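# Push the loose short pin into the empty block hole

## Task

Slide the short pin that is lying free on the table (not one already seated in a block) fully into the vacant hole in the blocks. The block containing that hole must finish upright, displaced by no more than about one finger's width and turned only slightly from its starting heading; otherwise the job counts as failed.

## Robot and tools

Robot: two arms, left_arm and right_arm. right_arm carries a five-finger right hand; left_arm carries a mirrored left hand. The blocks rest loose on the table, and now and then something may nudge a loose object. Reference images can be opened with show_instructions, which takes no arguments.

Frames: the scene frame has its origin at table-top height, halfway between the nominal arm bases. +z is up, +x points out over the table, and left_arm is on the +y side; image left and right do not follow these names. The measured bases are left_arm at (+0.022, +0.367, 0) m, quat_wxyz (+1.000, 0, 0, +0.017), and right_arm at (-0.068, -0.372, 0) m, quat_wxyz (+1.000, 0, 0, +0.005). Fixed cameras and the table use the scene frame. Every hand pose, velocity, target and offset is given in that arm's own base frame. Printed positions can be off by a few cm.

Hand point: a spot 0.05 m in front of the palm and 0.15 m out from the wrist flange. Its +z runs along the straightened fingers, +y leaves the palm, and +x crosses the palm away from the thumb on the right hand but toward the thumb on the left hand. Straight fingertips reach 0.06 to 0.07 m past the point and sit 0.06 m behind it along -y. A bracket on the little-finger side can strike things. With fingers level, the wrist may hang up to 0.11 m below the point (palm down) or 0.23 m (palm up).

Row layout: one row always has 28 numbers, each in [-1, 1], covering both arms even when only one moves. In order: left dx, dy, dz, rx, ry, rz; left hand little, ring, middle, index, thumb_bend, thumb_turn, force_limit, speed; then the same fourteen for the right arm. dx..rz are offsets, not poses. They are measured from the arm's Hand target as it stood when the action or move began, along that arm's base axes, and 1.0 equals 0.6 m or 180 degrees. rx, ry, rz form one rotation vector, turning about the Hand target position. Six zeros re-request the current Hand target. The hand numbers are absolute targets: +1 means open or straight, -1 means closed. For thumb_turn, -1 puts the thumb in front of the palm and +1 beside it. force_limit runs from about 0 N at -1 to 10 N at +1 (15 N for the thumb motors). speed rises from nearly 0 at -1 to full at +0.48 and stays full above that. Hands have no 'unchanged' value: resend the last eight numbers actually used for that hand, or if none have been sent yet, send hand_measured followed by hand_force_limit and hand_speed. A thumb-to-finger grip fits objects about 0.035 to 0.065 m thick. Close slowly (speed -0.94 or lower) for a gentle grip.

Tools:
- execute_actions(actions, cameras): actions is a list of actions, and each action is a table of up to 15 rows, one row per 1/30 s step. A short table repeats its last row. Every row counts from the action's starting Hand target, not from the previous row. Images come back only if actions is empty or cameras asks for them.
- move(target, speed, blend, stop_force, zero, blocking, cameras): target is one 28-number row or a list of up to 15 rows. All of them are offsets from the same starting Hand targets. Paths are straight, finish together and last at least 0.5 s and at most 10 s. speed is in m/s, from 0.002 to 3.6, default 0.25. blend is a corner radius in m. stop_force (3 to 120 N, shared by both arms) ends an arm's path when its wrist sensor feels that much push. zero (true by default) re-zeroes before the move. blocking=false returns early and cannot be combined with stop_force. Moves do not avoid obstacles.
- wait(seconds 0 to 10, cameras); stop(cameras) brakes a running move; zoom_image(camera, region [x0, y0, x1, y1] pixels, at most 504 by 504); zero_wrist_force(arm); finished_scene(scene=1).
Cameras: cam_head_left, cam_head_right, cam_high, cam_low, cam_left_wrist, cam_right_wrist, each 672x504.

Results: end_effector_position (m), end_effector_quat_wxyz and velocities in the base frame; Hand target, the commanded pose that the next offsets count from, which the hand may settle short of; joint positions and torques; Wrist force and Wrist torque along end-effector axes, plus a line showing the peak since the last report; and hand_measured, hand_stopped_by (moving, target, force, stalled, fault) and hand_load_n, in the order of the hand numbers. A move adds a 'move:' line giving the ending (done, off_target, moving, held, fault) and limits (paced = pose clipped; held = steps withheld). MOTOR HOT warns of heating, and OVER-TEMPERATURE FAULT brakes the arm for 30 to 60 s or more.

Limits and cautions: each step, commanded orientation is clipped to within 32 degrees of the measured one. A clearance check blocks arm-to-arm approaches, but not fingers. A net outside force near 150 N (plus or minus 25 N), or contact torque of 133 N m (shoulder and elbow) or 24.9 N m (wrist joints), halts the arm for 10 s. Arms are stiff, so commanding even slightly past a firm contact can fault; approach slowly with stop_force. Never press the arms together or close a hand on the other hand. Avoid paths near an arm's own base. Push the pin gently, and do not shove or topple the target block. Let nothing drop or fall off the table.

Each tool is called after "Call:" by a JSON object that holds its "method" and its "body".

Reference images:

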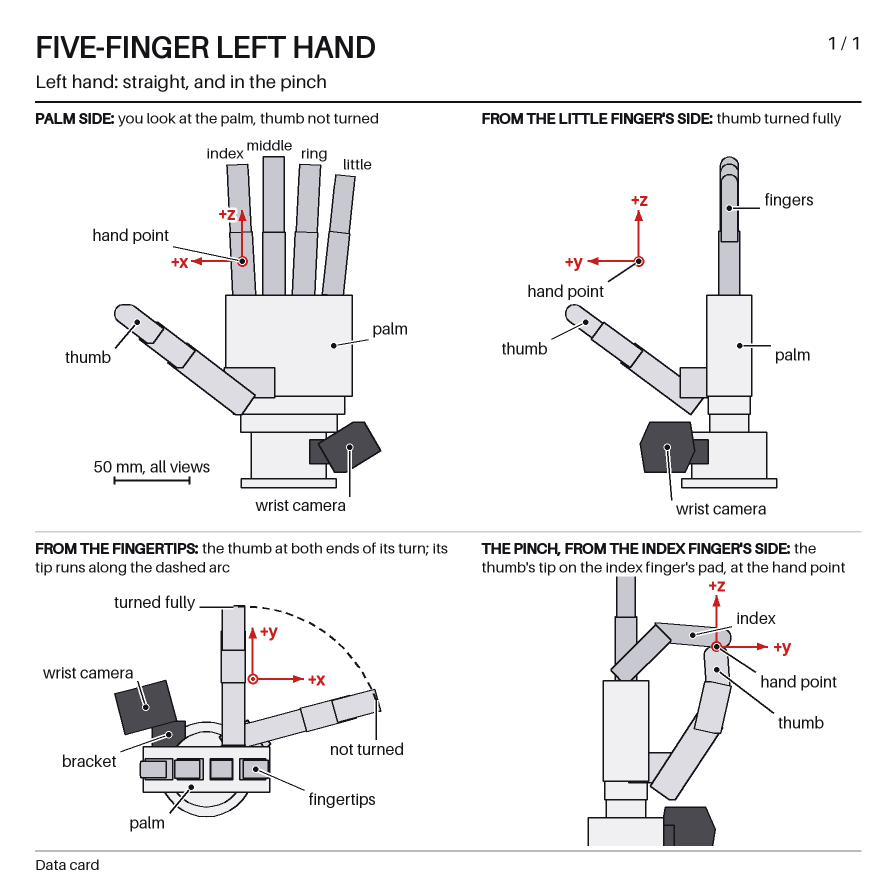

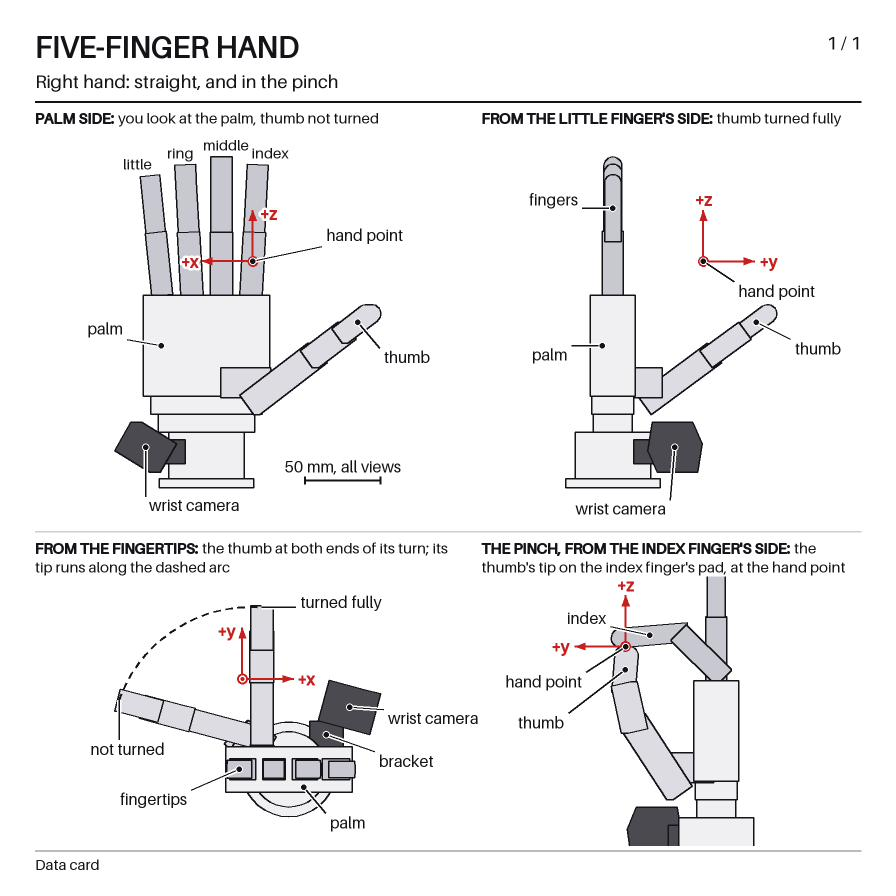

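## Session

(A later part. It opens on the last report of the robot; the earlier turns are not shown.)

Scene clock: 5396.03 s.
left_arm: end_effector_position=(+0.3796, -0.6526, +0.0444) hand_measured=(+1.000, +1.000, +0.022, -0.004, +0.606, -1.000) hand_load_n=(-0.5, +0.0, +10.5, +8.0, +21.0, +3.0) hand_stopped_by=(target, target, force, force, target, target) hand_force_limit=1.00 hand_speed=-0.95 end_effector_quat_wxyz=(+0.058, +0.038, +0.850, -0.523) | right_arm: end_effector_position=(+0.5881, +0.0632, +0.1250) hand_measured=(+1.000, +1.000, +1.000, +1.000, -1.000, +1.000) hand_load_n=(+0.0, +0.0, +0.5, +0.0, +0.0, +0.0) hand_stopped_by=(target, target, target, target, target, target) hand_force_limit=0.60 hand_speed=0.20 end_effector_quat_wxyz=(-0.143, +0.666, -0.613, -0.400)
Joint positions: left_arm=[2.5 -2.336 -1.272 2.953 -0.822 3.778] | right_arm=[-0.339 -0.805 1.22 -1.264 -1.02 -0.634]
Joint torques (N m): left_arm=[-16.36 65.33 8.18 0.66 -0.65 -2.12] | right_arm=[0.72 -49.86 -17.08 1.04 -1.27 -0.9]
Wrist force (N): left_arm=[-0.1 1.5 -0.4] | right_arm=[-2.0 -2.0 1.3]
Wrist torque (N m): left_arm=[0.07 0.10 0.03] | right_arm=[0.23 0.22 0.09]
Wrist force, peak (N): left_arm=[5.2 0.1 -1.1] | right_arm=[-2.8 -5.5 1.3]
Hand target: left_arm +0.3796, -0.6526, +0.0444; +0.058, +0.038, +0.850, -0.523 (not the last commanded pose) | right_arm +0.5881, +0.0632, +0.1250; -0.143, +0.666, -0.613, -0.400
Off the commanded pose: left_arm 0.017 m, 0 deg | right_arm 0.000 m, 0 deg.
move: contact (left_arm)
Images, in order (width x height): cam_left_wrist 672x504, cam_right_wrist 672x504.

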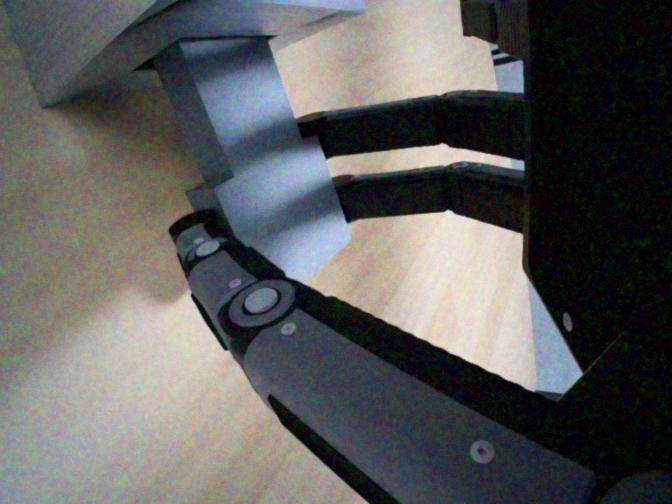

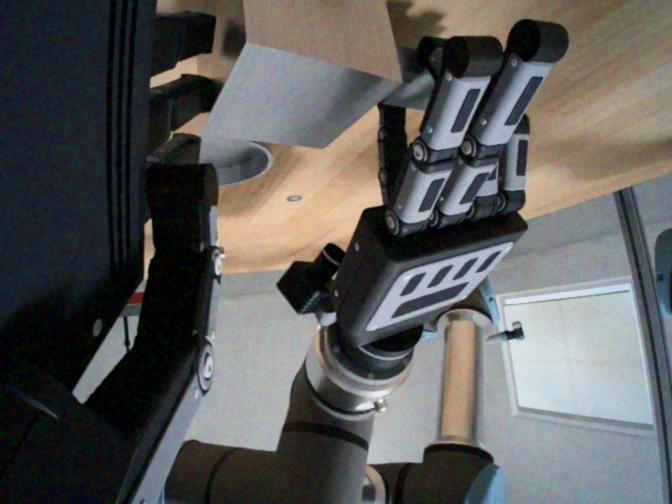

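Call:
{"method": "zoom_image", "body": {"camera": "cam_left_wrist", "region": [0, 0, 380, 285]}}

Call:
{"method": "zoom_image", "body": {"camera": "cam_left_wrist", "region": [110, 0, 310, 150]}}

Scaled by 1.326 from the camera's 672x504 image, which has a finer 960x720 frame.

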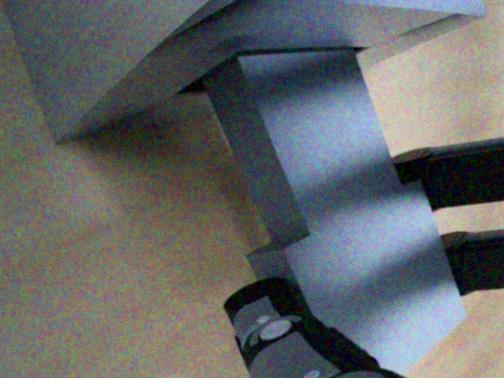

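Scaled by 2.520 from the camera's 672x504 image, which has a finer 960x720 frame.

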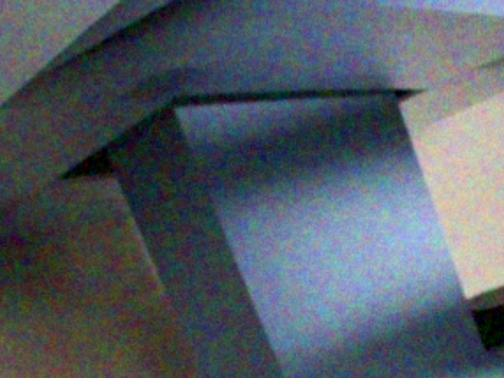

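Call:
{"method": "move", "body": {"target": [[-0.0050,0.0007,0.0,0,0,0,1,1,-0.5,-0.4,0.6,-1,1.0,-0.95,0,0,0,0,0,0,1,1,1,1,-1,1,0.6,0.2],[-0.0050,0.0007,-0.0067,0,0,0,1,1,-0.5,-0.4,0.6,-1,1.0,-0.95,0,0,0,0,0,0,1,1,1,1,-1,1,0.6,0.2]], "speed": 0.02, "stop_force": 3, "cameras": ["cam_left_wrist"]}}

Call:
{"method": "zoom_image", "body": {"camera": "cam_left_wrist", "region": [110, 0, 310, 150]}}

Scene clock: 5420.40 s.
left_arm: end_effector_position=(+0.3766, -0.6522, +0.0404) hand_measured=(+1.000, +1.000, +0.022, -0.004, +0.606, -1.000) hand_load_n=(+0.0, +0.0, +11.0, +8.0, +21.0, +3.0) hand_stopped_by=(target, target, force, force, target, target) hand_force_limit=1.00 hand_speed=-0.95 end_effector_quat_wxyz=(+0.058, +0.038, +0.850, -0.523) | right_arm: end_effector_position=(+0.5881, +0.0632, +0.1250) hand_measured=(+1.000, +1.000, +1.000, +1.000, -1.000, +1.000) hand_load_n=(+0.0, +0.0, +0.0, +0.0, +0.0, +0.0) hand_stopped_by=(target, target, target, target, target, target) hand_force_limit=0.60 hand_speed=0.20 end_effector_quat_wxyz=(-0.143, +0.666, -0.613, -0.400)
Joint positions: left_arm=[2.497 -2.335 -1.285 2.967 -0.824 3.776] | right_arm=[-0.339 -0.805 1.22 -1.264 -1.02 -0.634]
Joint torques (N m): left_arm=[-15.32 38.25 8.49 0.82 -0.82 -2.22] | right_arm=[0.1 -49.3 -13.53 1.1 -1.24 -0.85]
Wrist force (N): left_arm=[-0.1 0.7 -0.1] | right_arm=[-2.0 -1.9 1.4]
Wrist torque (N m): left_arm=[0.00 0.11 0.13] | right_arm=[0.24 0.23 0.09]
Wrist force, peak (N): left_arm=[-0.2 1.7 -0.2] | right_arm=[-2.2 -2.1 1.6]
Hand target: left_arm +0.3766, -0.6522, +0.0404; +0.058, +0.038, +0.850, -0.523 | right_arm +0.5881, +0.0632, +0.1250; -0.143, +0.666, -0.613, -0.400
Off the commanded pose: left_arm 0.000 m, 0 deg | right_arm 0.000 m, 0 deg.
move: done
Images, in order (width x height): cam_left_wrist 672x504.

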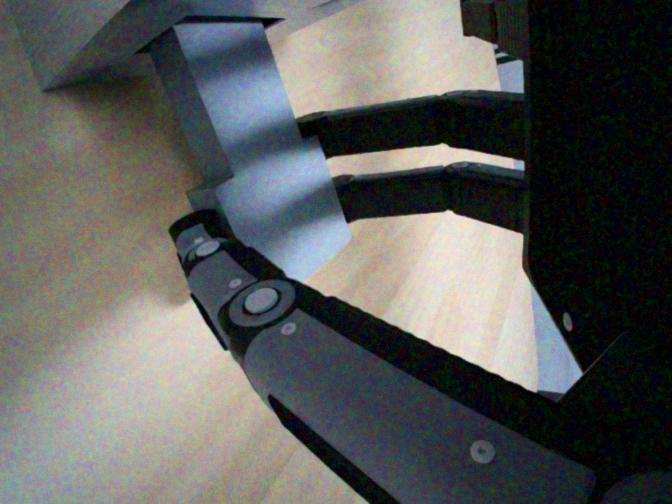

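Scaled by 2.520 from the camera's 672x504 image, which has a finer 960x720 frame.

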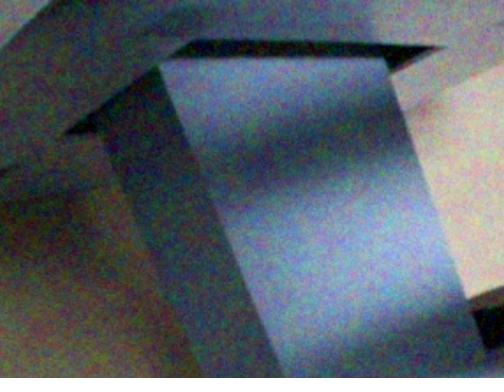

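Call:
{"method": "move", "body": {"target": [[0.0,-0.0022,0.0,0,0,0,1,1,-0.5,-0.4,0.6,-1,1.0,-0.95,0,0,0,0,0,0,1,1,1,1,-1,1,0.6,0.2],[0.0290,-0.0062,0.0,0,0,0,1,1,-0.5,-0.4,0.6,-1,1.0,-0.95,0,0,0,0,0,0,1,1,1,1,-1,1,0.6,0.2]], "speed": 0.02, "stop_force": 3, "cameras": ["cam_left_wrist"]}}

Call:
{"method": "zoom_image", "body": {"camera": "cam_left_wrist", "region": [110, 0, 310, 150]}}

Scene clock: 5444.03 s.
left_arm: end_effector_position=(+0.3798, -0.6539, +0.0404) hand_measured=(+1.000, +1.000, +0.022, -0.004, +0.606, -1.000) hand_load_n=(-0.5, +0.0, +11.0, +8.0, +20.5, +3.5) hand_stopped_by=(target, target, force, force, target, target) hand_force_limit=1.00 hand_speed=-0.95 end_effector_quat_wxyz=(+0.058, +0.038, +0.850, -0.523) | right_arm: end_effector_position=(+0.5881, +0.0632, +0.1250) hand_measured=(+1.000, +1.000, +1.000, +1.000, -1.000, +1.000) hand_load_n=(+0.0, +0.0, +0.5, +0.0, +0.0, +0.0) hand_stopped_by=(target, target, target, target, target, target) hand_force_limit=0.60 hand_speed=0.20 end_effector_quat_wxyz=(-0.143, +0.666, -0.613, -0.400)
Joint positions: left_arm=[2.498 -2.343 -1.27 2.959 -0.824 3.777] | right_arm=[-0.339 -0.805 1.22 -1.264 -1.02 -0.634]
Joint torques (N m): left_arm=[-15 66.69 8.34 0.79 -0.77 -2.1] | right_arm=[0.08 -49.13 -10.09 -0.62 -1.33 -0.99]
Wrist force (N): left_arm=[-0.5 0.8 -0.7] | right_arm=[-2.2 -3.3 0.6]
Wrist torque (N m): left_arm=[0.03 0.08 0.09] | right_arm=[0.29 0.26 0.04]
Wrist force, peak (N): left_arm=[5.5 -0.4 -1.9] | right_arm=[-2.5 -5.8 1.1]
Hand target: left_arm +0.3798, -0.6539, +0.0404; +0.058, +0.038, +0.850, -0.523 (not the last commanded pose) | right_arm +0.5881, +0.0632, +0.1250; -0.143, +0.666, -0.613, -0.400
Off the commanded pose: left_arm 0.014 m, 0 deg | right_arm 0.000 m, 0 deg.
move: contact (left_arm); path passed 1 of 2 targets
Images, in order (width x height): cam_left_wrist 672x504.

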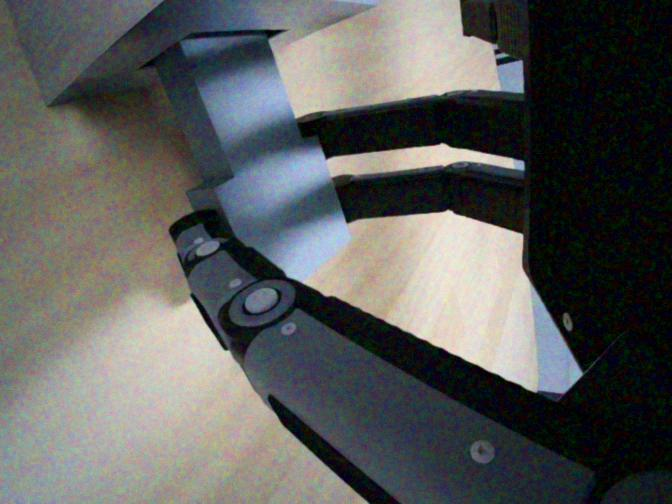

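Scaled by 2.520 from the camera's 672x504 image, which has a finer 960x720 frame.

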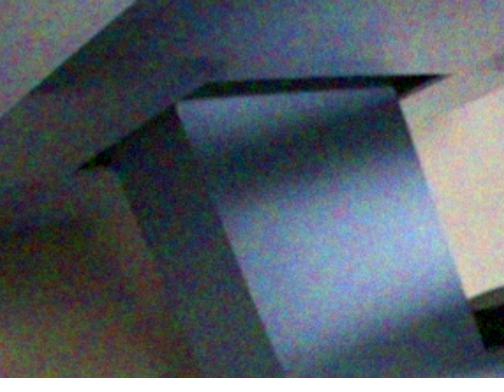

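Call:
{"method": "zoom_image", "body": {"camera": "cam_left_wrist", "region": [0, 0, 200, 150]}}

Call:
{"method": "zoom_image", "body": {"camera": "cam_left_wrist", "region": [200, 0, 400, 150]}}

Scaled by 2.520 from the camera's 672x504 image, which has a finer 960x720 frame.

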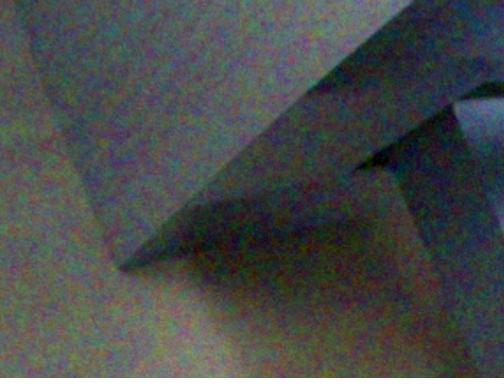

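Scaled by 2.520 from the camera's 672x504 image, which has a finer 960x720 frame.

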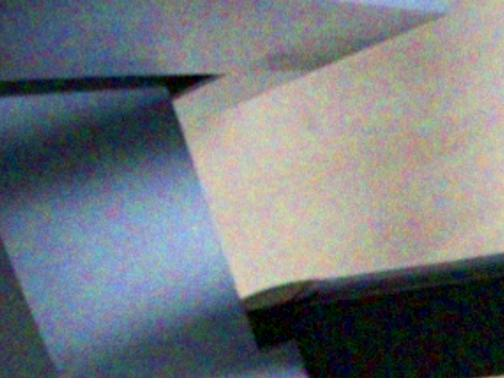

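Call:
{"method": "zoom_image", "body": {"camera": "cam_left_wrist", "region": [250, 20, 370, 110]}}

Call:
{"method": "zoom_image", "body": {"camera": "cam_left_wrist", "region": [150, 20, 270, 110]}}

Call:
{"method": "zoom_image", "body": {"camera": "cam_left_wrist", "region": [150, 100, 270, 190]}}

Call:
{"method": "zoom_image", "body": {"camera": "cam_left_wrist", "region": [250, 100, 370, 190]}}

Scaled by 4.200 from the camera's 672x504 image, which has a finer 960x720 frame.

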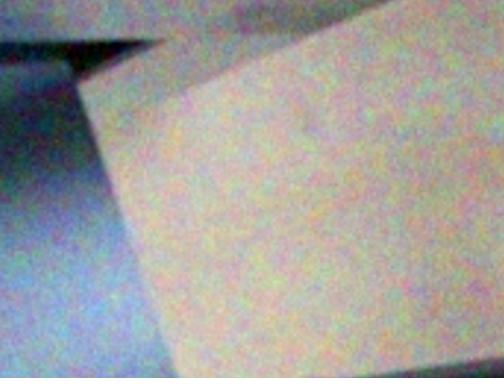

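Scaled by 4.200 from the camera's 672x504 image, which has a finer 960x720 frame.

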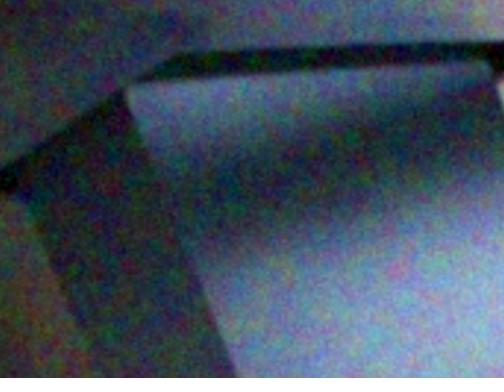

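Scaled by 4.200 from the camera's 672x504 image, which has a finer 960x720 frame.

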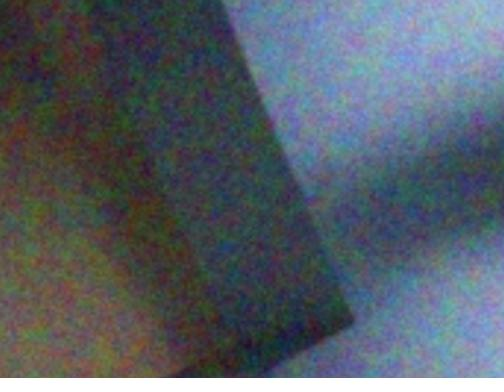

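Scaled by 4.200 from the camera's 672x504 image, which has a finer 960x720 frame.

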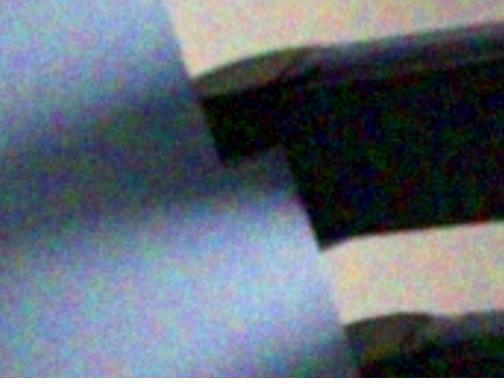

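Call:
{"method": "move", "body": {"target": [[-0.0463,0.0065,0.0,0,0,0,1,1,-0.5,-0.4,0.6,-1,1.0,-0.95,0,0,0,0,0,0,1,1,1,1,-1,1,0.6,0.2],[-0.0463,0.0208,0.0062,0,0,-0.0278,1,1,-0.5,-0.4,0.6,-1,1.0,-0.95,0,0,0,0,0,0,1,1,1,1,-1,1,0.6,0.2]], "speed": 0.06}}

Call:
{"method": "move", "body": {"target": [0.0500,-0.0075,0,0,0,0,1,1,-0.5,-0.4,0.6,-1,1.0,-0.95,0,0,0,0,0,0,1,1,1,1,-1,1,0.6,0.2], "speed": 0.025, "stop_force": 3, "cameras": ["cam_left_wrist"]}}

Call:
{"method": "zoom_image", "body": {"camera": "cam_left_wrist", "region": [110, 0, 310, 150]}}

Scene clock: 5637.47 s.
left_arm: end_effector_position=(+0.3520, -0.6415, +0.0441) hand_measured=(+1.000, +1.000, +0.022, -0.004, +0.606, -1.000) hand_load_n=(+0.0, +0.0, +11.0, +7.5, +21.0, +3.5) hand_stopped_by=(target, target, force, force, target, target) hand_force_limit=1.00 hand_speed=-0.95 end_effector_quat_wxyz=(+0.035, +0.075, +0.847, -0.525) end_effector_velocity=(+0.000, +0.000, +0.001) end_effector_angular_velocity=(-0.001, -0.002, -0.003) | right_arm: end_effector_position=(+0.5881, +0.0632, +0.1250) hand_measured=(+1.000, +1.000, +1.000, +1.000, -1.000, +1.000) hand_load_n=(+0.0, +0.0, +0.5, +0.0, +0.0, +0.0) hand_stopped_by=(target, target, target, target, target, target) hand_force_limit=0.60 hand_speed=0.20 end_effector_quat_wxyz=(-0.143, +0.666, -0.613, -0.400)
Joint positions: left_arm=[2.502 -2.318 -1.316 2.923 -0.753 3.858] | right_arm=[-0.339 -0.805 1.22 -1.264 -1.02 -0.634]
Joint velocities: left_arm=[0.001 0.001 0.002 -0.004 0.003 0.005] | right_arm=[within noise]
Joint torques (N m): left_arm=[12.69 35.78 28.51 -2.34 2.01 2.2] | right_arm=[-0.41 -50.03 -7.55 -0.5 -1.13 -1]
Wrist force (N): left_arm=[0.0 1.3 -0.4] | right_arm=[-1.8 -1.9 1.1]
Wrist torque (N m): left_arm=[0.04 0.10 0.03] | right_arm=[0.22 0.28 0.10]
Wrist force, peak (N): left_arm=[0.0 1.7 0.0] | right_arm=[-2.2 -3.4 1.0]
Hand target: left_arm +0.3520, -0.6415, +0.0441; +0.035, +0.075, +0.847, -0.525 | right_arm +0.5881, +0.0632, +0.1250; -0.143, +0.666, -0.613, -0.400
Off the commanded pose: left_arm 0.000 m, 0 deg | right_arm 0.000 m, 0 deg.
move: done

Scene clock: 5640.03 s.
left_arm: end_effector_position=(+0.3813, -0.6458, +0.0441) hand_measured=(+1.000, +1.000, +0.022, -0.004, +0.606, -1.000) hand_load_n=(+0.0, +0.0, +11.5, +8.0, +21.0, +4.0) hand_stopped_by=(target, target, force, force, target, target) hand_force_limit=1.00 hand_speed=-0.95 end_effector_quat_wxyz=(+0.035, +0.075, +0.847, -0.525) | right_arm: end_effector_position=(+0.5881, +0.0632, +0.1250) hand_measured=(+1.000, +1.000, +1.000, +1.000, -1.000, +1.000) hand_load_n=(+0.0, +0.0, +0.5, +0.0, +0.0, +0.0) hand_stopped_by=(target, target, target, target, target, target) hand_force_limit=0.60 hand_speed=0.20 end_effector_quat_wxyz=(-0.143, +0.666, -0.613, -0.400)
Joint positions: left_arm=[2.526 -2.373 -1.217 2.862 -0.735 3.881] | right_arm=[-0.339 -0.805 1.22 -1.264 -1.02 -0.634]
Joint torques (N m): left_arm=[-11.64 66.82 9.09 1.39 -1.13 -2] | right_arm=[0.11 -49.9 -8.05 -0.58 -1.15 -0.92]
Wrist force (N): left_arm=[2.3 0.3 0.2] | right_arm=[-1.6 -2.8 0.9]
Wrist torque (N m): left_arm=[0.01 0.14 0.03] | right_arm=[0.23 0.28 0.09]
Wrist force, peak (N): left_arm=[4.9 -0.7 0.5] | right_arm=[-1.6 -2.8 0.9]
Hand target: left_arm +0.3813, -0.6458, +0.0441; +0.035, +0.075, +0.847, -0.525 (not the last commanded pose) | right_arm +0.5881, +0.0632, +0.1250; -0.143, +0.666, -0.613, -0.400
Off the commanded pose: left_arm 0.001 m, 0 deg | right_arm 0.000 m, 0 deg.
move: contact (left_arm)
Images, in order (width x height): cam_left_wrist 672x504.

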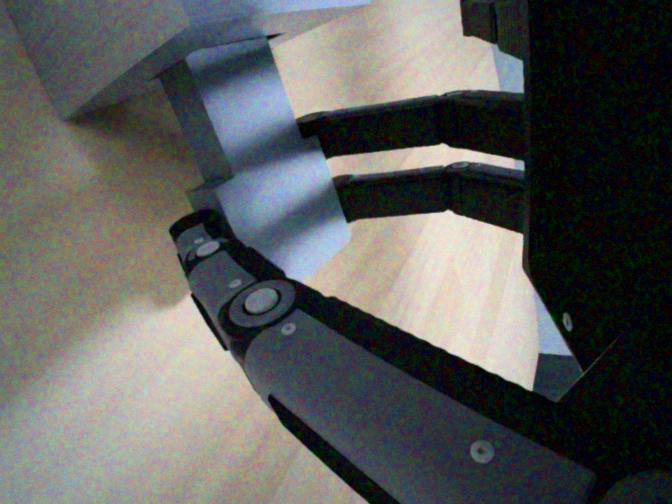

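Scaled by 2.520 from the camera's 672x504 image, which has a finer 960x720 frame.

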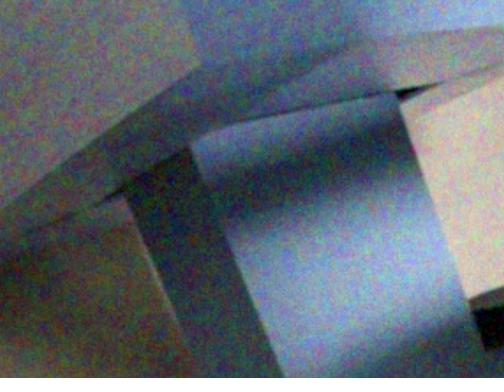

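Call:
{"method": "move", "body": {"target": [[-0.0070,0.0010,0.0,0,0,0,1,1,-0.5,-0.4,0.6,-1,1.0,-0.95,0,0,0,0,0,0,1,1,1,1,-1,1,0.6,0.2],[-0.0070,0.0010,-0.0065,0,0,0,1,1,-0.5,-0.4,0.6,-1,1.0,-0.95,0,0,0,0,0,0,1,1,1,1,-1,1,0.6,0.2]], "speed": 0.03}}

Call:
{"method": "move", "body": {"target": [0.0400,-0.0060,0,0,0,0,1,1,-0.5,-0.4,0.6,-1,1.0,-0.95,0,0,0,0,0,0,1,1,1,1,-1,1,0.6,0.2], "speed": 0.02, "stop_force": 3, "cameras": ["cam_left_wrist"]}}

Call:
{"method": "zoom_image", "body": {"camera": "cam_left_wrist", "region": [110, 0, 310, 150]}}

Scene clock: 5655.50 s.
left_arm: end_effector_position=(+0.3771, -0.6452, +0.0404) hand_measured=(+1.000, +1.000, +0.022, -0.004, +0.606, -1.000) hand_load_n=(+0.0, +0.0, +11.0, +8.0, +21.0, +3.5) hand_stopped_by=(target, target, force, force, target, target) hand_force_limit=1.00 hand_speed=-0.95 end_effector_quat_wxyz=(+0.035, +0.075, +0.847, -0.525) | right_arm: end_effector_position=(+0.5881, +0.0632, +0.1250) hand_measured=(+1.000, +1.000, +1.000, +1.000, -1.000, +1.000) hand_load_n=(+0.0, +0.0, +0.5, -0.5, -0.5, +0.0) hand_stopped_by=(target, target, target, target, target, target) hand_force_limit=0.60 hand_speed=0.20 end_effector_quat_wxyz=(-0.143, +0.666, -0.613, -0.400)
Joint positions: left_arm=[2.523 -2.369 -1.235 2.878 -0.737 3.878] | right_arm=[-0.339 -0.805 1.22 -1.264 -1.02 -0.634]
Joint torques (N m): left_arm=[-14.99 38.51 7.71 0.71 -0.7 -2.58] | right_arm=[0.2 -49.41 -7.77 -0.54 -1.17 -0.88]
Wrist force (N): left_arm=[0.0 0.3 -0.3] | right_arm=[-1.5 -1.7 1.4]
Wrist torque (N m): left_arm=[-0.03 0.13 0.15] | right_arm=[0.20 0.24 0.12]
Wrist force, peak (N): left_arm=[2.4 0.3 0.3] | right_arm=[-1.7 -2.9 0.8]
Hand target: left_arm +0.3771, -0.6452, +0.0402; +0.035, +0.075, +0.847, -0.525 | right_arm +0.5881, +0.0632, +0.1250; -0.143, +0.666, -0.613, -0.400
Off the commanded pose: left_arm 0.000 m, 0 deg | right_arm 0.000 m, 0 deg.
move: done

Scene clock: 5657.07 s.
left_arm: end_effector_position=(+0.3811, -0.6459, +0.0402) hand_measured=(+1.000, +1.000, +0.022, -0.004, +0.606, -1.000) hand_load_n=(+0.0, -0.5, +11.0, +8.0, +21.0, +3.5) hand_stopped_by=(target, target, force, force, target, target) hand_force_limit=1.00 hand_speed=-0.95 end_effector_quat_wxyz=(+0.035, +0.075, +0.847, -0.525) | right_arm: end_effector_position=(+0.5881, +0.0632, +0.1250) hand_measured=(+1.000, +1.000, +1.000, +1.000, -1.000, +1.000) hand_load_n=(+0.0, +0.0, +0.5, +0.0, +0.0, +0.0) hand_stopped_by=(target, target, target, target, target, target) hand_force_limit=0.60 hand_speed=0.20 end_effector_quat_wxyz=(-0.143, +0.666, -0.613, -0.399)
Joint positions: left_arm=[2.526 -2.377 -1.221 2.87 -0.735 3.881] | right_arm=[-0.339 -0.805 1.22 -1.264 -1.02 -0.634]
Joint torques (N m): left_arm=[-16.78 66.48 6.91 0.37 0.96 -2.23] | right_arm=[-0.5 -50.19 -7.69 0.68 -1.22 -0.88]
Wrist force (N): left_arm=[-0.8 0.0 -1.1] | right_arm=[-2.1 -3.3 0.4]
Wrist torque (N m): left_arm=[-0.06 0.07 0.13] | right_arm=[0.32 0.24 0.05]
Wrist force, peak (N): left_arm=[7.8 -3.5 0.0] | right_arm=[-2.0 -6.2 -0.4]
Hand target: left_arm +0.3811, -0.6459, +0.0402; +0.035, +0.075, +0.847, -0.525 (not the last commanded pose) | right_arm +0.5881, +0.0632, +0.1250; -0.143, +0.666, -0.613, -0.400
Off the commanded pose: left_arm 0.020 m, 0 deg | right_arm 0.000 m, 0 deg.
move: contact (left_arm)
Images, in order (width x height): cam_left_wrist 672x504.

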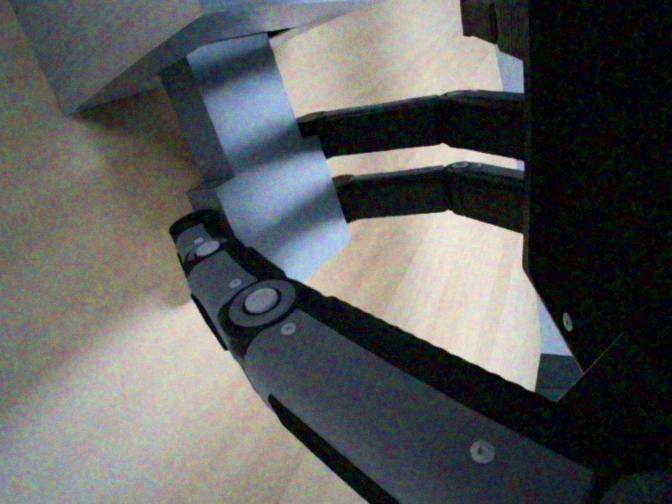

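Scaled by 2.520 from the camera's 672x504 image, which has a finer 960x720 frame.

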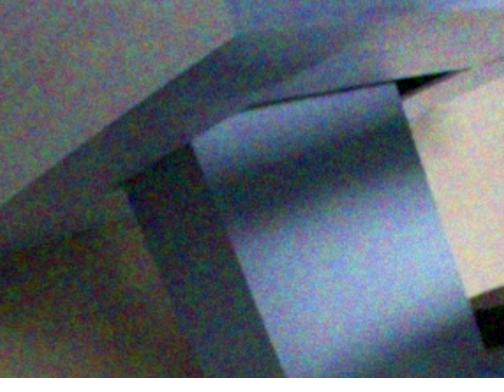

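Call:
{"method": "wait", "body": {"seconds": 0, "cameras": ["cam_high","cam_low","cam_head_left"]}}

Call:
{"method": "zoom_image", "body": {"camera": "cam_high", "region": [385, 225, 449, 289]}}

Call:
{"method": "zoom_image", "body": {"camera": "cam_low", "region": [100, 220, 340, 310]}}

Scene clock: 5700.27 s.
left_arm: end_effector_position=(+0.3811, -0.6459, +0.0402) hand_measured=(+1.000, +1.000, +0.022, -0.004, +0.606, -1.000) hand_load_n=(-0.5, +0.0, +11.0, +8.5, +21.0, +3.5) hand_stopped_by=(target, target, force, force, target, target) hand_force_limit=1.00 hand_speed=-0.95 end_effector_quat_wxyz=(+0.035, +0.075, +0.847, -0.525) | right_arm: end_effector_position=(+0.5881, +0.0632, +0.1250) hand_measured=(+1.000, +1.000, +1.000, +1.000, -1.000, +1.000) hand_load_n=(+0.0, +0.0, +0.5, +0.0, +0.0, +0.0) hand_stopped_by=(target, target, target, target, target, target) hand_force_limit=0.60 hand_speed=0.20 end_effector_quat_wxyz=(-0.143, +0.666, -0.613, -0.400)
Joint positions: left_arm=[2.526 -2.377 -1.221 2.87 -0.735 3.881] | right_arm=[-0.339 -0.805 1.22 -1.264 -1.02 -0.634]
Joint torques (N m): left_arm=[-15.68 67.01 8.07 0.56 1.22 -2.23] | right_arm=[-0.8 -49.3 -7.13 1.05 -1.13 -0.83]
Wrist force (N): left_arm=[-0.7 0.2 -1.2] | right_arm=[-2.3 -3.3 0.2]
Wrist torque (N m): left_arm=[-0.03 0.05 0.13] | right_arm=[0.33 0.27 0.04]
Wrist force, peak (N): left_arm=[-0.9 0.0 -1.4] | right_arm=[-2.0 -3.7 0.5]
Hand target: left_arm +0.3811, -0.6459, +0.0402; +0.035, +0.075, +0.847, -0.525 (not the last commanded pose) | right_arm +0.5881, +0.0632, +0.1250; -0.143, +0.666, -0.613, -0.400
Off the commanded pose: left_arm 0.020 m, 0 deg | right_arm 0.000 m, 0 deg.
Images, in order (width x height): cam_head_left 672x504, cam_high 672x504, cam_low 672x504.

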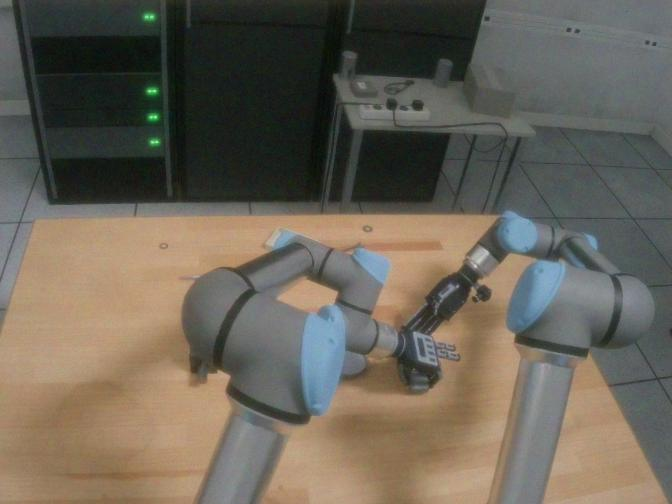

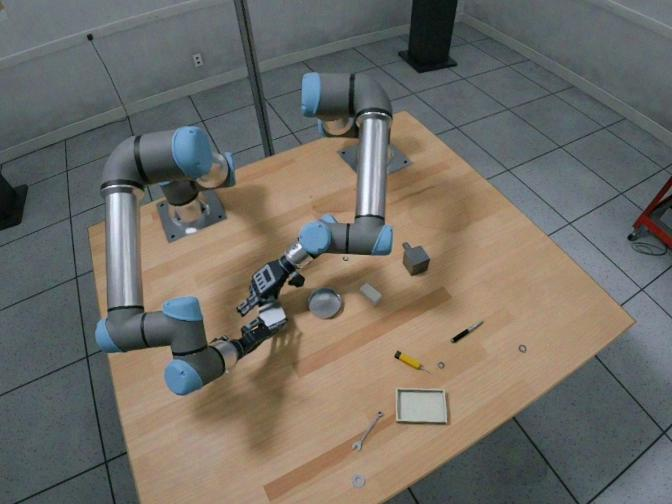

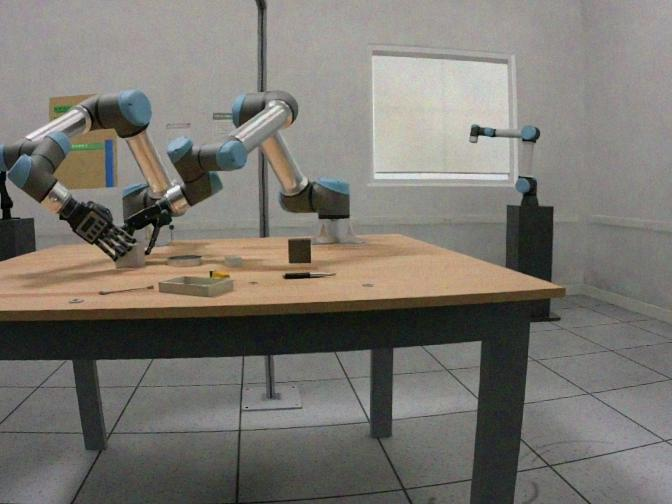

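Scaled by 7.875.

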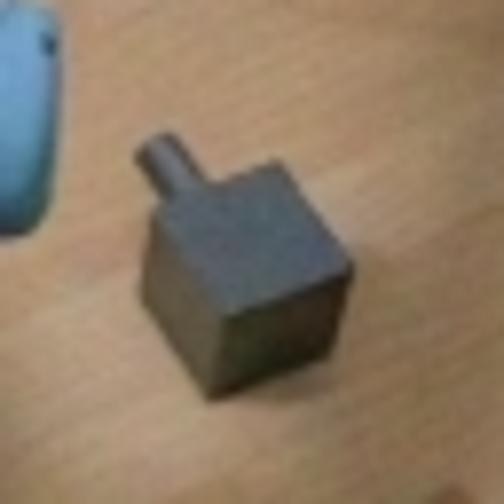

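Scaled by 2.100.

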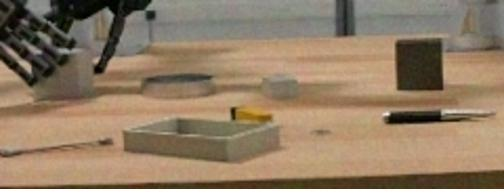

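Call:
{"method": "move", "body": {"target": [[-0.0097,0.0013,0.0,0,0,0,1,1,-0.5,-0.4,0.6,-1,1.0,-0.95,0,0,0,0,0,0,1,1,1,1,-1,1,0.6,0.2],[-0.0097,0.0013,0.0065,0,0,0,1,1,-0.5,-0.4,0.6,-1,1.0,-0.95,0,0,0,0,0,0,1,1,1,1,-1,1,0.6,0.2],[-0.0105,-0.0081,0.0065,0,0,0.0278,1,1,-0.5,-0.4,0.6,-1,1.0,-0.95,0,0,0,0,0,0,1,1,1,1,-1,1,0.6,0.2]], "speed": 0.03, "cameras": ["cam_left_wrist"]}}

Call:
{"method": "zoom_image", "body": {"camera": "cam_left_wrist", "region": [110, 0, 310, 150]}}

Scene clock: 5727.57 s.
left_arm: end_effector_position=(+0.3748, -0.6507, +0.0441) hand_measured=(+1.000, +1.000, +0.022, -0.004, +0.606, -1.000) hand_load_n=(+0.0, +0.0, +11.0, +8.0, +21.0, +3.0) hand_stopped_by=(target, target, force, force, target, target) hand_force_limit=1.00 hand_speed=-0.95 end_effector_quat_wxyz=(+0.058, +0.038, +0.849, -0.523) | right_arm: end_effector_position=(+0.5881, +0.0632, +0.1250) hand_measured=(+1.000, +1.000, +1.000, +1.000, -1.000, +1.000) hand_load_n=(+0.0, +0.0, +0.5, +0.0, +0.0, +0.0) hand_stopped_by=(target, target, target, target, target, target) hand_force_limit=0.60 hand_speed=0.20 end_effector_quat_wxyz=(-0.143, +0.666, -0.613, -0.400)
Joint positions: left_arm=[2.498 -2.326 -1.291 2.963 -0.824 3.777] | right_arm=[-0.339 -0.805 1.22 -1.264 -1.02 -0.634]
Joint torques (N m): left_arm=[-15.54 65.6 7.3 0.74 -0.7 -2.09] | right_arm=[-0.99 -49.36 -7.4 -0.24 -1.1 -0.79]
Wrist force (N): left_arm=[-0.3 1.4 -0.1] | right_arm=[-1.9 -1.4 1.1]
Wrist torque (N m): left_arm=[0.04 0.14 0.08] | right_arm=[0.23 0.26 0.11]
Wrist force, peak (N): left_arm=[0.1 1.8 0.0] | right_arm=[-2.3 -3.5 0.3]
Hand target: left_arm +0.3748, -0.6507, +0.0441; +0.058, +0.038, +0.849, -0.523 | right_arm +0.5881, +0.0632, +0.1250; -0.143, +0.666, -0.613, -0.400
Off the commanded pose: left_arm 0.000 m, 0 deg | right_arm 0.000 m, 0 deg.
move: done
Images, in order (width x height): cam_left_wrist 672x504.

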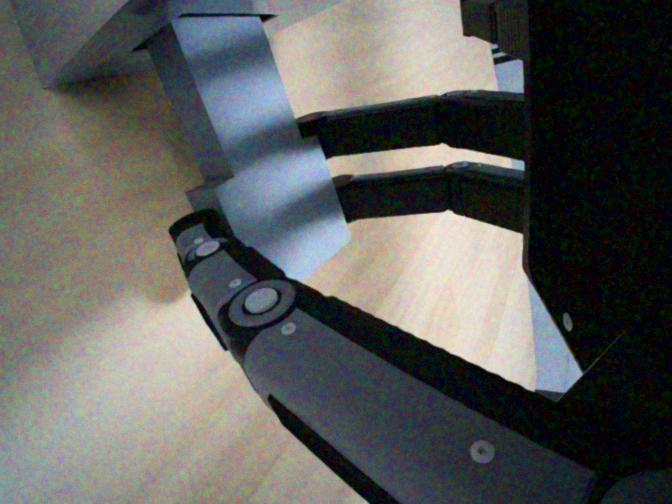

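Scaled by 2.520 from the camera's 672x504 image, which has a finer 960x720 frame.

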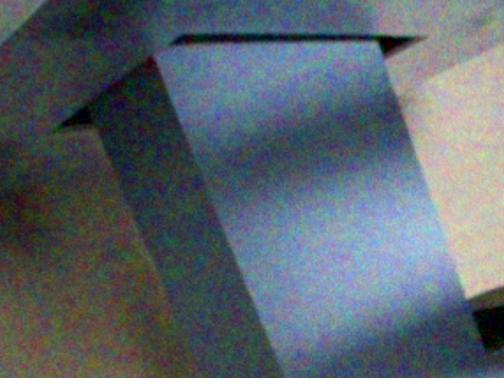

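Call:
{"method": "move", "body": {"target": [0.0014,0.0100,0,0,0,0,1,1,-0.5,-0.4,0.6,-1,1.0,-0.95,0,0,0,0,0,0,1,1,1,1,-1,1,0.6,0.2], "speed": 0.008, "stop_force": 3}}

Call:
{"method": "move", "body": {"target": [-0.0021,-0.0150,0,0,0,0,1,1,-0.5,-0.4,0.6,-1,1.0,-0.95,0,0,0,0,0,0,1,1,1,1,-1,1,0.6,0.2], "speed": 0.008, "stop_force": 3}}

Scene clock: 5738.13 s.
left_arm: end_effector_position=(+0.3748, -0.6496, +0.0441) hand_measured=(+1.000, +1.000, +0.022, -0.004, +0.606, -1.000) hand_load_n=(+0.0, +0.0, +12.5, +7.5, +20.5, +0.5) hand_stopped_by=(target, target, force, force, target, target) hand_force_limit=1.00 hand_speed=-0.95 end_effector_quat_wxyz=(+0.058, +0.038, +0.849, -0.523) | right_arm: end_effector_position=(+0.5881, +0.0632, +0.1250) hand_measured=(+1.000, +1.000, +1.000, +1.000, -1.000, +1.000) hand_load_n=(+0.0, +0.0, +0.0, +0.0, +0.0, +0.0) hand_stopped_by=(target, target, target, target, target, target) hand_force_limit=0.60 hand_speed=0.20 end_effector_quat_wxyz=(-0.143, +0.666, -0.613, -0.400)
Joint positions: left_arm=[2.499 -2.324 -1.294 2.964 -0.823 3.778] | right_arm=[-0.339 -0.805 1.22 -1.264 -1.02 -0.634]
Joint torques (N m): left_arm=[-15 35.04 28.31 -2.17 -0.23 -2.25] | right_arm=[-0.01 -49.96 -7.89 -0.56 -1.04 -0.61]
Wrist force (N): left_arm=[-0.7 0.9 1.1] | right_arm=[-1.9 -0.5 1.6]
Wrist torque (N m): left_arm=[0.06 0.23 0.07] | right_arm=[0.18 0.26 0.12]
Wrist force, peak (N): left_arm=[1.5 0.2 2.1] | right_arm=[-2.1 -1.4 1.4]
Hand target: left_arm +0.3748, -0.6496, +0.0441; +0.058, +0.038, +0.849, -0.523 (not the last commanded pose) | right_arm +0.5881, +0.0632, +0.1250; -0.143, +0.666, -0.613, -0.400
Off the commanded pose: left_arm 0.005 m, 0 deg | right_arm 0.000 m, 0 deg.
move: contact (left_arm)

Scene clock: 5740.03 s.
left_arm: end_effector_position=(+0.3742, -0.6542, +0.0441) hand_measured=(+1.000, +1.000, +0.022, -0.004, +0.606, -1.000) hand_load_n=(+0.0, -0.5, +10.5, +8.0, +21.0, +3.5) hand_stopped_by=(target, target, force, force, target, target) hand_force_limit=1.00 hand_speed=-0.95 end_effector_quat_wxyz=(+0.058, +0.038, +0.849, -0.523) | right_arm: end_effector_position=(+0.5881, +0.0632, +0.1250) hand_measured=(+1.000, +1.000, +1.000, +1.000, -1.000, +1.000) hand_load_n=(+0.0, +0.0, +0.0, +0.0, +0.0, +0.0) hand_stopped_by=(target, target, target, target, target, target) hand_force_limit=0.60 hand_speed=0.20 end_effector_quat_wxyz=(-0.143, +0.666, -0.613, -0.400)
Joint positions: left_arm=[2.492 -2.33 -1.283 2.962 -0.828 3.772] | right_arm=[-0.339 -0.805 1.22 -1.264 -1.02 -0.634]
Joint torques (N m): left_arm=[12.99 66.84 9.34 0.96 2.07 1.99] | right_arm=[-0.79 -50.44 -8.34 -0.34 -0.13 -0.77]
Wrist force (N): left_arm=[0.0 1.5 -0.5] | right_arm=[-1.3 1.0 1.5]
Wrist torque (N m): left_arm=[0.01 0.08 0.07] | right_arm=[0.10 0.25 0.19]
Wrist force, peak (N): left_arm=[-0.7 2.5 -1.5] | right_arm=[-2.0 -0.6 1.7]
Hand target: left_arm +0.3742, -0.6542, +0.0441; +0.058, +0.038, +0.849, -0.523 (not the last commanded pose) | right_arm +0.5881, +0.0632, +0.1250; -0.143, +0.666, -0.613, -0.400
Off the commanded pose: left_arm 0.005 m, 0 deg | right_arm 0.000 m, 0 deg.
move: contact (left_arm)

Call:
{"method": "move", "body": {"target": [[0.0,0.0030,0.0,0,0,0,1,1,-0.5,-0.4,0.6,-1,1.0,-0.95,0,0,0,0,0,0,1,1,1,1,-1,1,0.6,0.2],[0.0,-0.0010,0.0,0,0,0.0167,1,1,-0.5,-0.4,0.6,-1,1.0,-0.95,0,0,0,0,0,0,1,1,1,1,-1,1,0.6,0.2]], "speed": 0.02}}

Call:
{"method": "move", "body": {"target": [0.0014,0.0100,0,0,0,0,1,1,-0.5,-0.4,0.6,-1,1.0,-0.95,0,0,0,0,0,0,1,1,1,1,-1,1,0.6,0.2], "speed": 0.008, "stop_force": 3}}

Call:
{"method": "move", "body": {"target": [-0.0021,-0.0150,0,0,0,0,1,1,-0.5,-0.4,0.6,-1,1.0,-0.95,0,0,0,0,0,0,1,1,1,1,-1,1,0.6,0.2], "speed": 0.008, "stop_force": 3}}

Scene clock: 5756.47 s.
left_arm: end_effector_position=(+0.3742, -0.6548, +0.0441) hand_measured=(+1.000, +1.000, +0.022, -0.004, +0.606, -1.000) hand_load_n=(+0.0, -0.5, +11.0, +8.0, +21.0, +2.5) hand_stopped_by=(target, target, force, force, target, target) hand_force_limit=1.00 hand_speed=-0.95 end_effector_quat_wxyz=(+0.071, +0.016, +0.850, -0.521) | right_arm: end_effector_position=(+0.5881, +0.0632, +0.1250) hand_measured=(+1.000, +1.000, +1.000, +1.000, -1.000, +1.000) hand_load_n=(+0.0, +0.0, +0.0, +0.0, +0.0, +0.0) hand_stopped_by=(target, target, target, target, target, target) hand_force_limit=0.60 hand_speed=0.20 end_effector_quat_wxyz=(-0.143, +0.666, -0.613, -0.400)
Joint positions: left_arm=[2.481 -2.309 -1.317 3.008 -0.879 3.722] | right_arm=[-0.339 -0.805 1.22 -1.264 -1.02 -0.634]
Joint torques (N m): left_arm=[-16.36 64.73 7.18 1.23 -0.86 -2.51] | right_arm=[-1.13 -49.21 -7.61 -0.4 2.12 -0.66]
Wrist force (N): left_arm=[-0.3 1.3 0.0] | right_arm=[-1.4 1.3 1.5]
Wrist torque (N m): left_arm=[0.05 0.14 0.11] | right_arm=[0.13 0.25 0.19]
Wrist force, peak (N): left_arm=[-0.1 2.0 -0.4] | right_arm=[-1.7 1.4 1.6]
Hand target: left_arm +0.3742, -0.6548, +0.0441; +0.071, +0.016, +0.850, -0.521 | right_arm +0.5881, +0.0632, +0.1250; -0.143, +0.666, -0.613, -0.400
Off the commanded pose: left_arm 0.000 m, 0 deg | right_arm 0.000 m, 0 deg.
move: done

Scene clock: 5758.17 s.
left_arm: end_effector_position=(+0.3750, -0.6488, +0.0441) hand_measured=(+1.000, +1.000, +0.022, -0.004, +0.606, -1.000) hand_load_n=(+0.0, +0.0, +13.0, +7.5, +20.0, +0.0) hand_stopped_by=(target, target, force, force, target, target) hand_force_limit=1.00 hand_speed=-0.95 end_effector_quat_wxyz=(+0.071, +0.016, +0.850, -0.521) | right_arm: end_effector_position=(+0.5881, +0.0632, +0.1250) hand_measured=(+1.000, +1.000, +1.000, +1.000, -1.000, +1.000) hand_load_n=(+0.0, +0.0, +0.0, +0.0, +0.0, +0.0) hand_stopped_by=(target, target, target, target, target, target) hand_force_limit=0.60 hand_speed=0.20 end_effector_quat_wxyz=(-0.143, +0.666, -0.613, -0.400)
Joint positions: left_arm=[2.49 -2.301 -1.332 3.011 -0.872 3.729] | right_arm=[-0.339 -0.805 1.22 -1.264 -1.02 -0.634]
Joint torques (N m): left_arm=[15.48 66.02 8.1 1.03 1.58 2.06] | right_arm=[-0.79 -49.15 -8.49 -0.47 2.33 -0.64]
Wrist force (N): left_arm=[1.0 0.0 1.9] | right_arm=[-2.0 -0.6 1.3]
Wrist torque (N m): left_arm=[0.05 0.25 0.12] | right_arm=[0.17 0.26 0.12]
Wrist force, peak (N): left_arm=[1.3 -0.2 2.1] | right_arm=[-2.1 -1.0 1.2]
Hand target: left_arm +0.3750, -0.6488, +0.0441; +0.071, +0.016, +0.850, -0.521 | right_arm +0.5881, +0.0632, +0.1250; -0.143, +0.666, -0.613, -0.400
Off the commanded pose: left_arm 0.000 m, 0 deg | right_arm 0.000 m, 0 deg.
move: done

Scene clock: 5759.63 s.
left_arm: end_effector_position=(+0.3750, -0.6499, +0.0442) hand_measured=(+1.000, +1.000, +0.022, -0.004, +0.606, -1.000) hand_load_n=(+0.0, +0.0, +11.0, +8.0, +21.0, +3.5) hand_stopped_by=(target, target, force, force, target, target) hand_force_limit=1.00 hand_speed=-0.95 end_effector_quat_wxyz=(+0.072, +0.016, +0.850, -0.521) | right_arm: end_effector_position=(+0.5881, +0.0632, +0.1250) hand_measured=(+1.000, +1.000, +1.000, +1.000, -1.000, +1.000) hand_load_n=(+0.0, +0.0, +0.5, +0.0, -0.5, +0.0) hand_stopped_by=(target, target, target, target, target, target) hand_force_limit=0.60 hand_speed=0.20 end_effector_quat_wxyz=(-0.143, +0.666, -0.613, -0.400)
Joint positions: left_arm=[2.488 -2.302 -1.329 3.01 -0.874 3.727] | right_arm=[-0.339 -0.805 1.22 -1.264 -1.02 -0.634]
Joint torques (N m): left_arm=[14.61 65.3 8.65 1.11 2.08 1.91] | right_arm=[-1.09 -50.15 -8.24 -0.37 2.28 -0.72]
Wrist force (N): left_arm=[-0.2 1.2 -0.2] | right_arm=[-1.9 -0.6 1.3]
Wrist torque (N m): left_arm=[0.00 0.12 0.10] | right_arm=[0.21 0.25 0.12]
Wrist force, peak (N): left_arm=[-0.8 1.8 -1.3] | right_arm=[-2.1 -0.8 1.4]
Hand target: left_arm +0.3750, -0.6499, +0.0442; +0.072, +0.016, +0.850, -0.521 (not the last commanded pose) | right_arm +0.5881, +0.0632, +0.1250; -0.143, +0.666, -0.613, -0.400
Off the commanded pose: left_arm 0.008 m, 0 deg | right_arm 0.000 m, 0 deg.
move: contact (left_arm)

Call:
{"method": "move", "body": {"target": [-0.0021,-0.0150,0,0,0,0,1,1,-0.5,-0.4,0.6,-1,1.0,-0.95,0,0,0,0,0,0,1,1,1,1,-1,1,0.6,0.2], "speed": 0.008, "stop_force": 3}}

Scene clock: 5771.37 s.
left_arm: end_effector_position=(+0.3737, -0.6589, +0.0442) hand_measured=(+1.000, +1.000, +0.022, -0.004, +0.606, -1.000) hand_load_n=(+0.0, +0.0, +10.0, +8.0, +21.0, +5.0) hand_stopped_by=(target, target, force, force, target, target) hand_force_limit=1.00 hand_speed=-0.95 end_effector_quat_wxyz=(+0.072, +0.016, +0.850, -0.521) | right_arm: end_effector_position=(+0.5881, +0.0632, +0.1250) hand_measured=(+1.000, +1.000, +1.000, +1.000, -1.000, +1.000) hand_load_n=(+0.0, +0.0, +0.0, +0.0, +0.0, +0.0) hand_stopped_by=(target, target, target, target, target, target) hand_force_limit=0.60 hand_speed=0.20 end_effector_quat_wxyz=(-0.143, +0.666, -0.613, -0.400)
Joint positions: left_arm=[2.475 -2.314 -1.306 3.006 -0.885 3.717] | right_arm=[-0.339 -0.805 1.22 -1.264 -1.02 -0.634]
Joint torques (N m): left_arm=[-18.96 36.29 29.67 -1.73 -0.28 -2.13] | right_arm=[-0.99 -49.3 -8.3 -0.6 2.12 -0.66]
Wrist force (N): left_arm=[-0.8 2.3 -1.7] | right_arm=[-1.5 1.3 1.6]
Wrist torque (N m): left_arm=[0.02 -0.03 0.08] | right_arm=[0.14 0.27 0.18]
Wrist force, peak (N): left_arm=[-0.5 2.5 -1.8] | right_arm=[-1.7 1.2 1.7]
Hand target: left_arm +0.3737, -0.6589, +0.0442; +0.072, +0.016, +0.850, -0.521 | right_arm +0.5881, +0.0632, +0.1250; -0.143, +0.666, -0.613, -0.400
Off the commanded pose: left_arm 0.000 m, 0 deg | right_arm 0.000 m, 0 deg.
move: done


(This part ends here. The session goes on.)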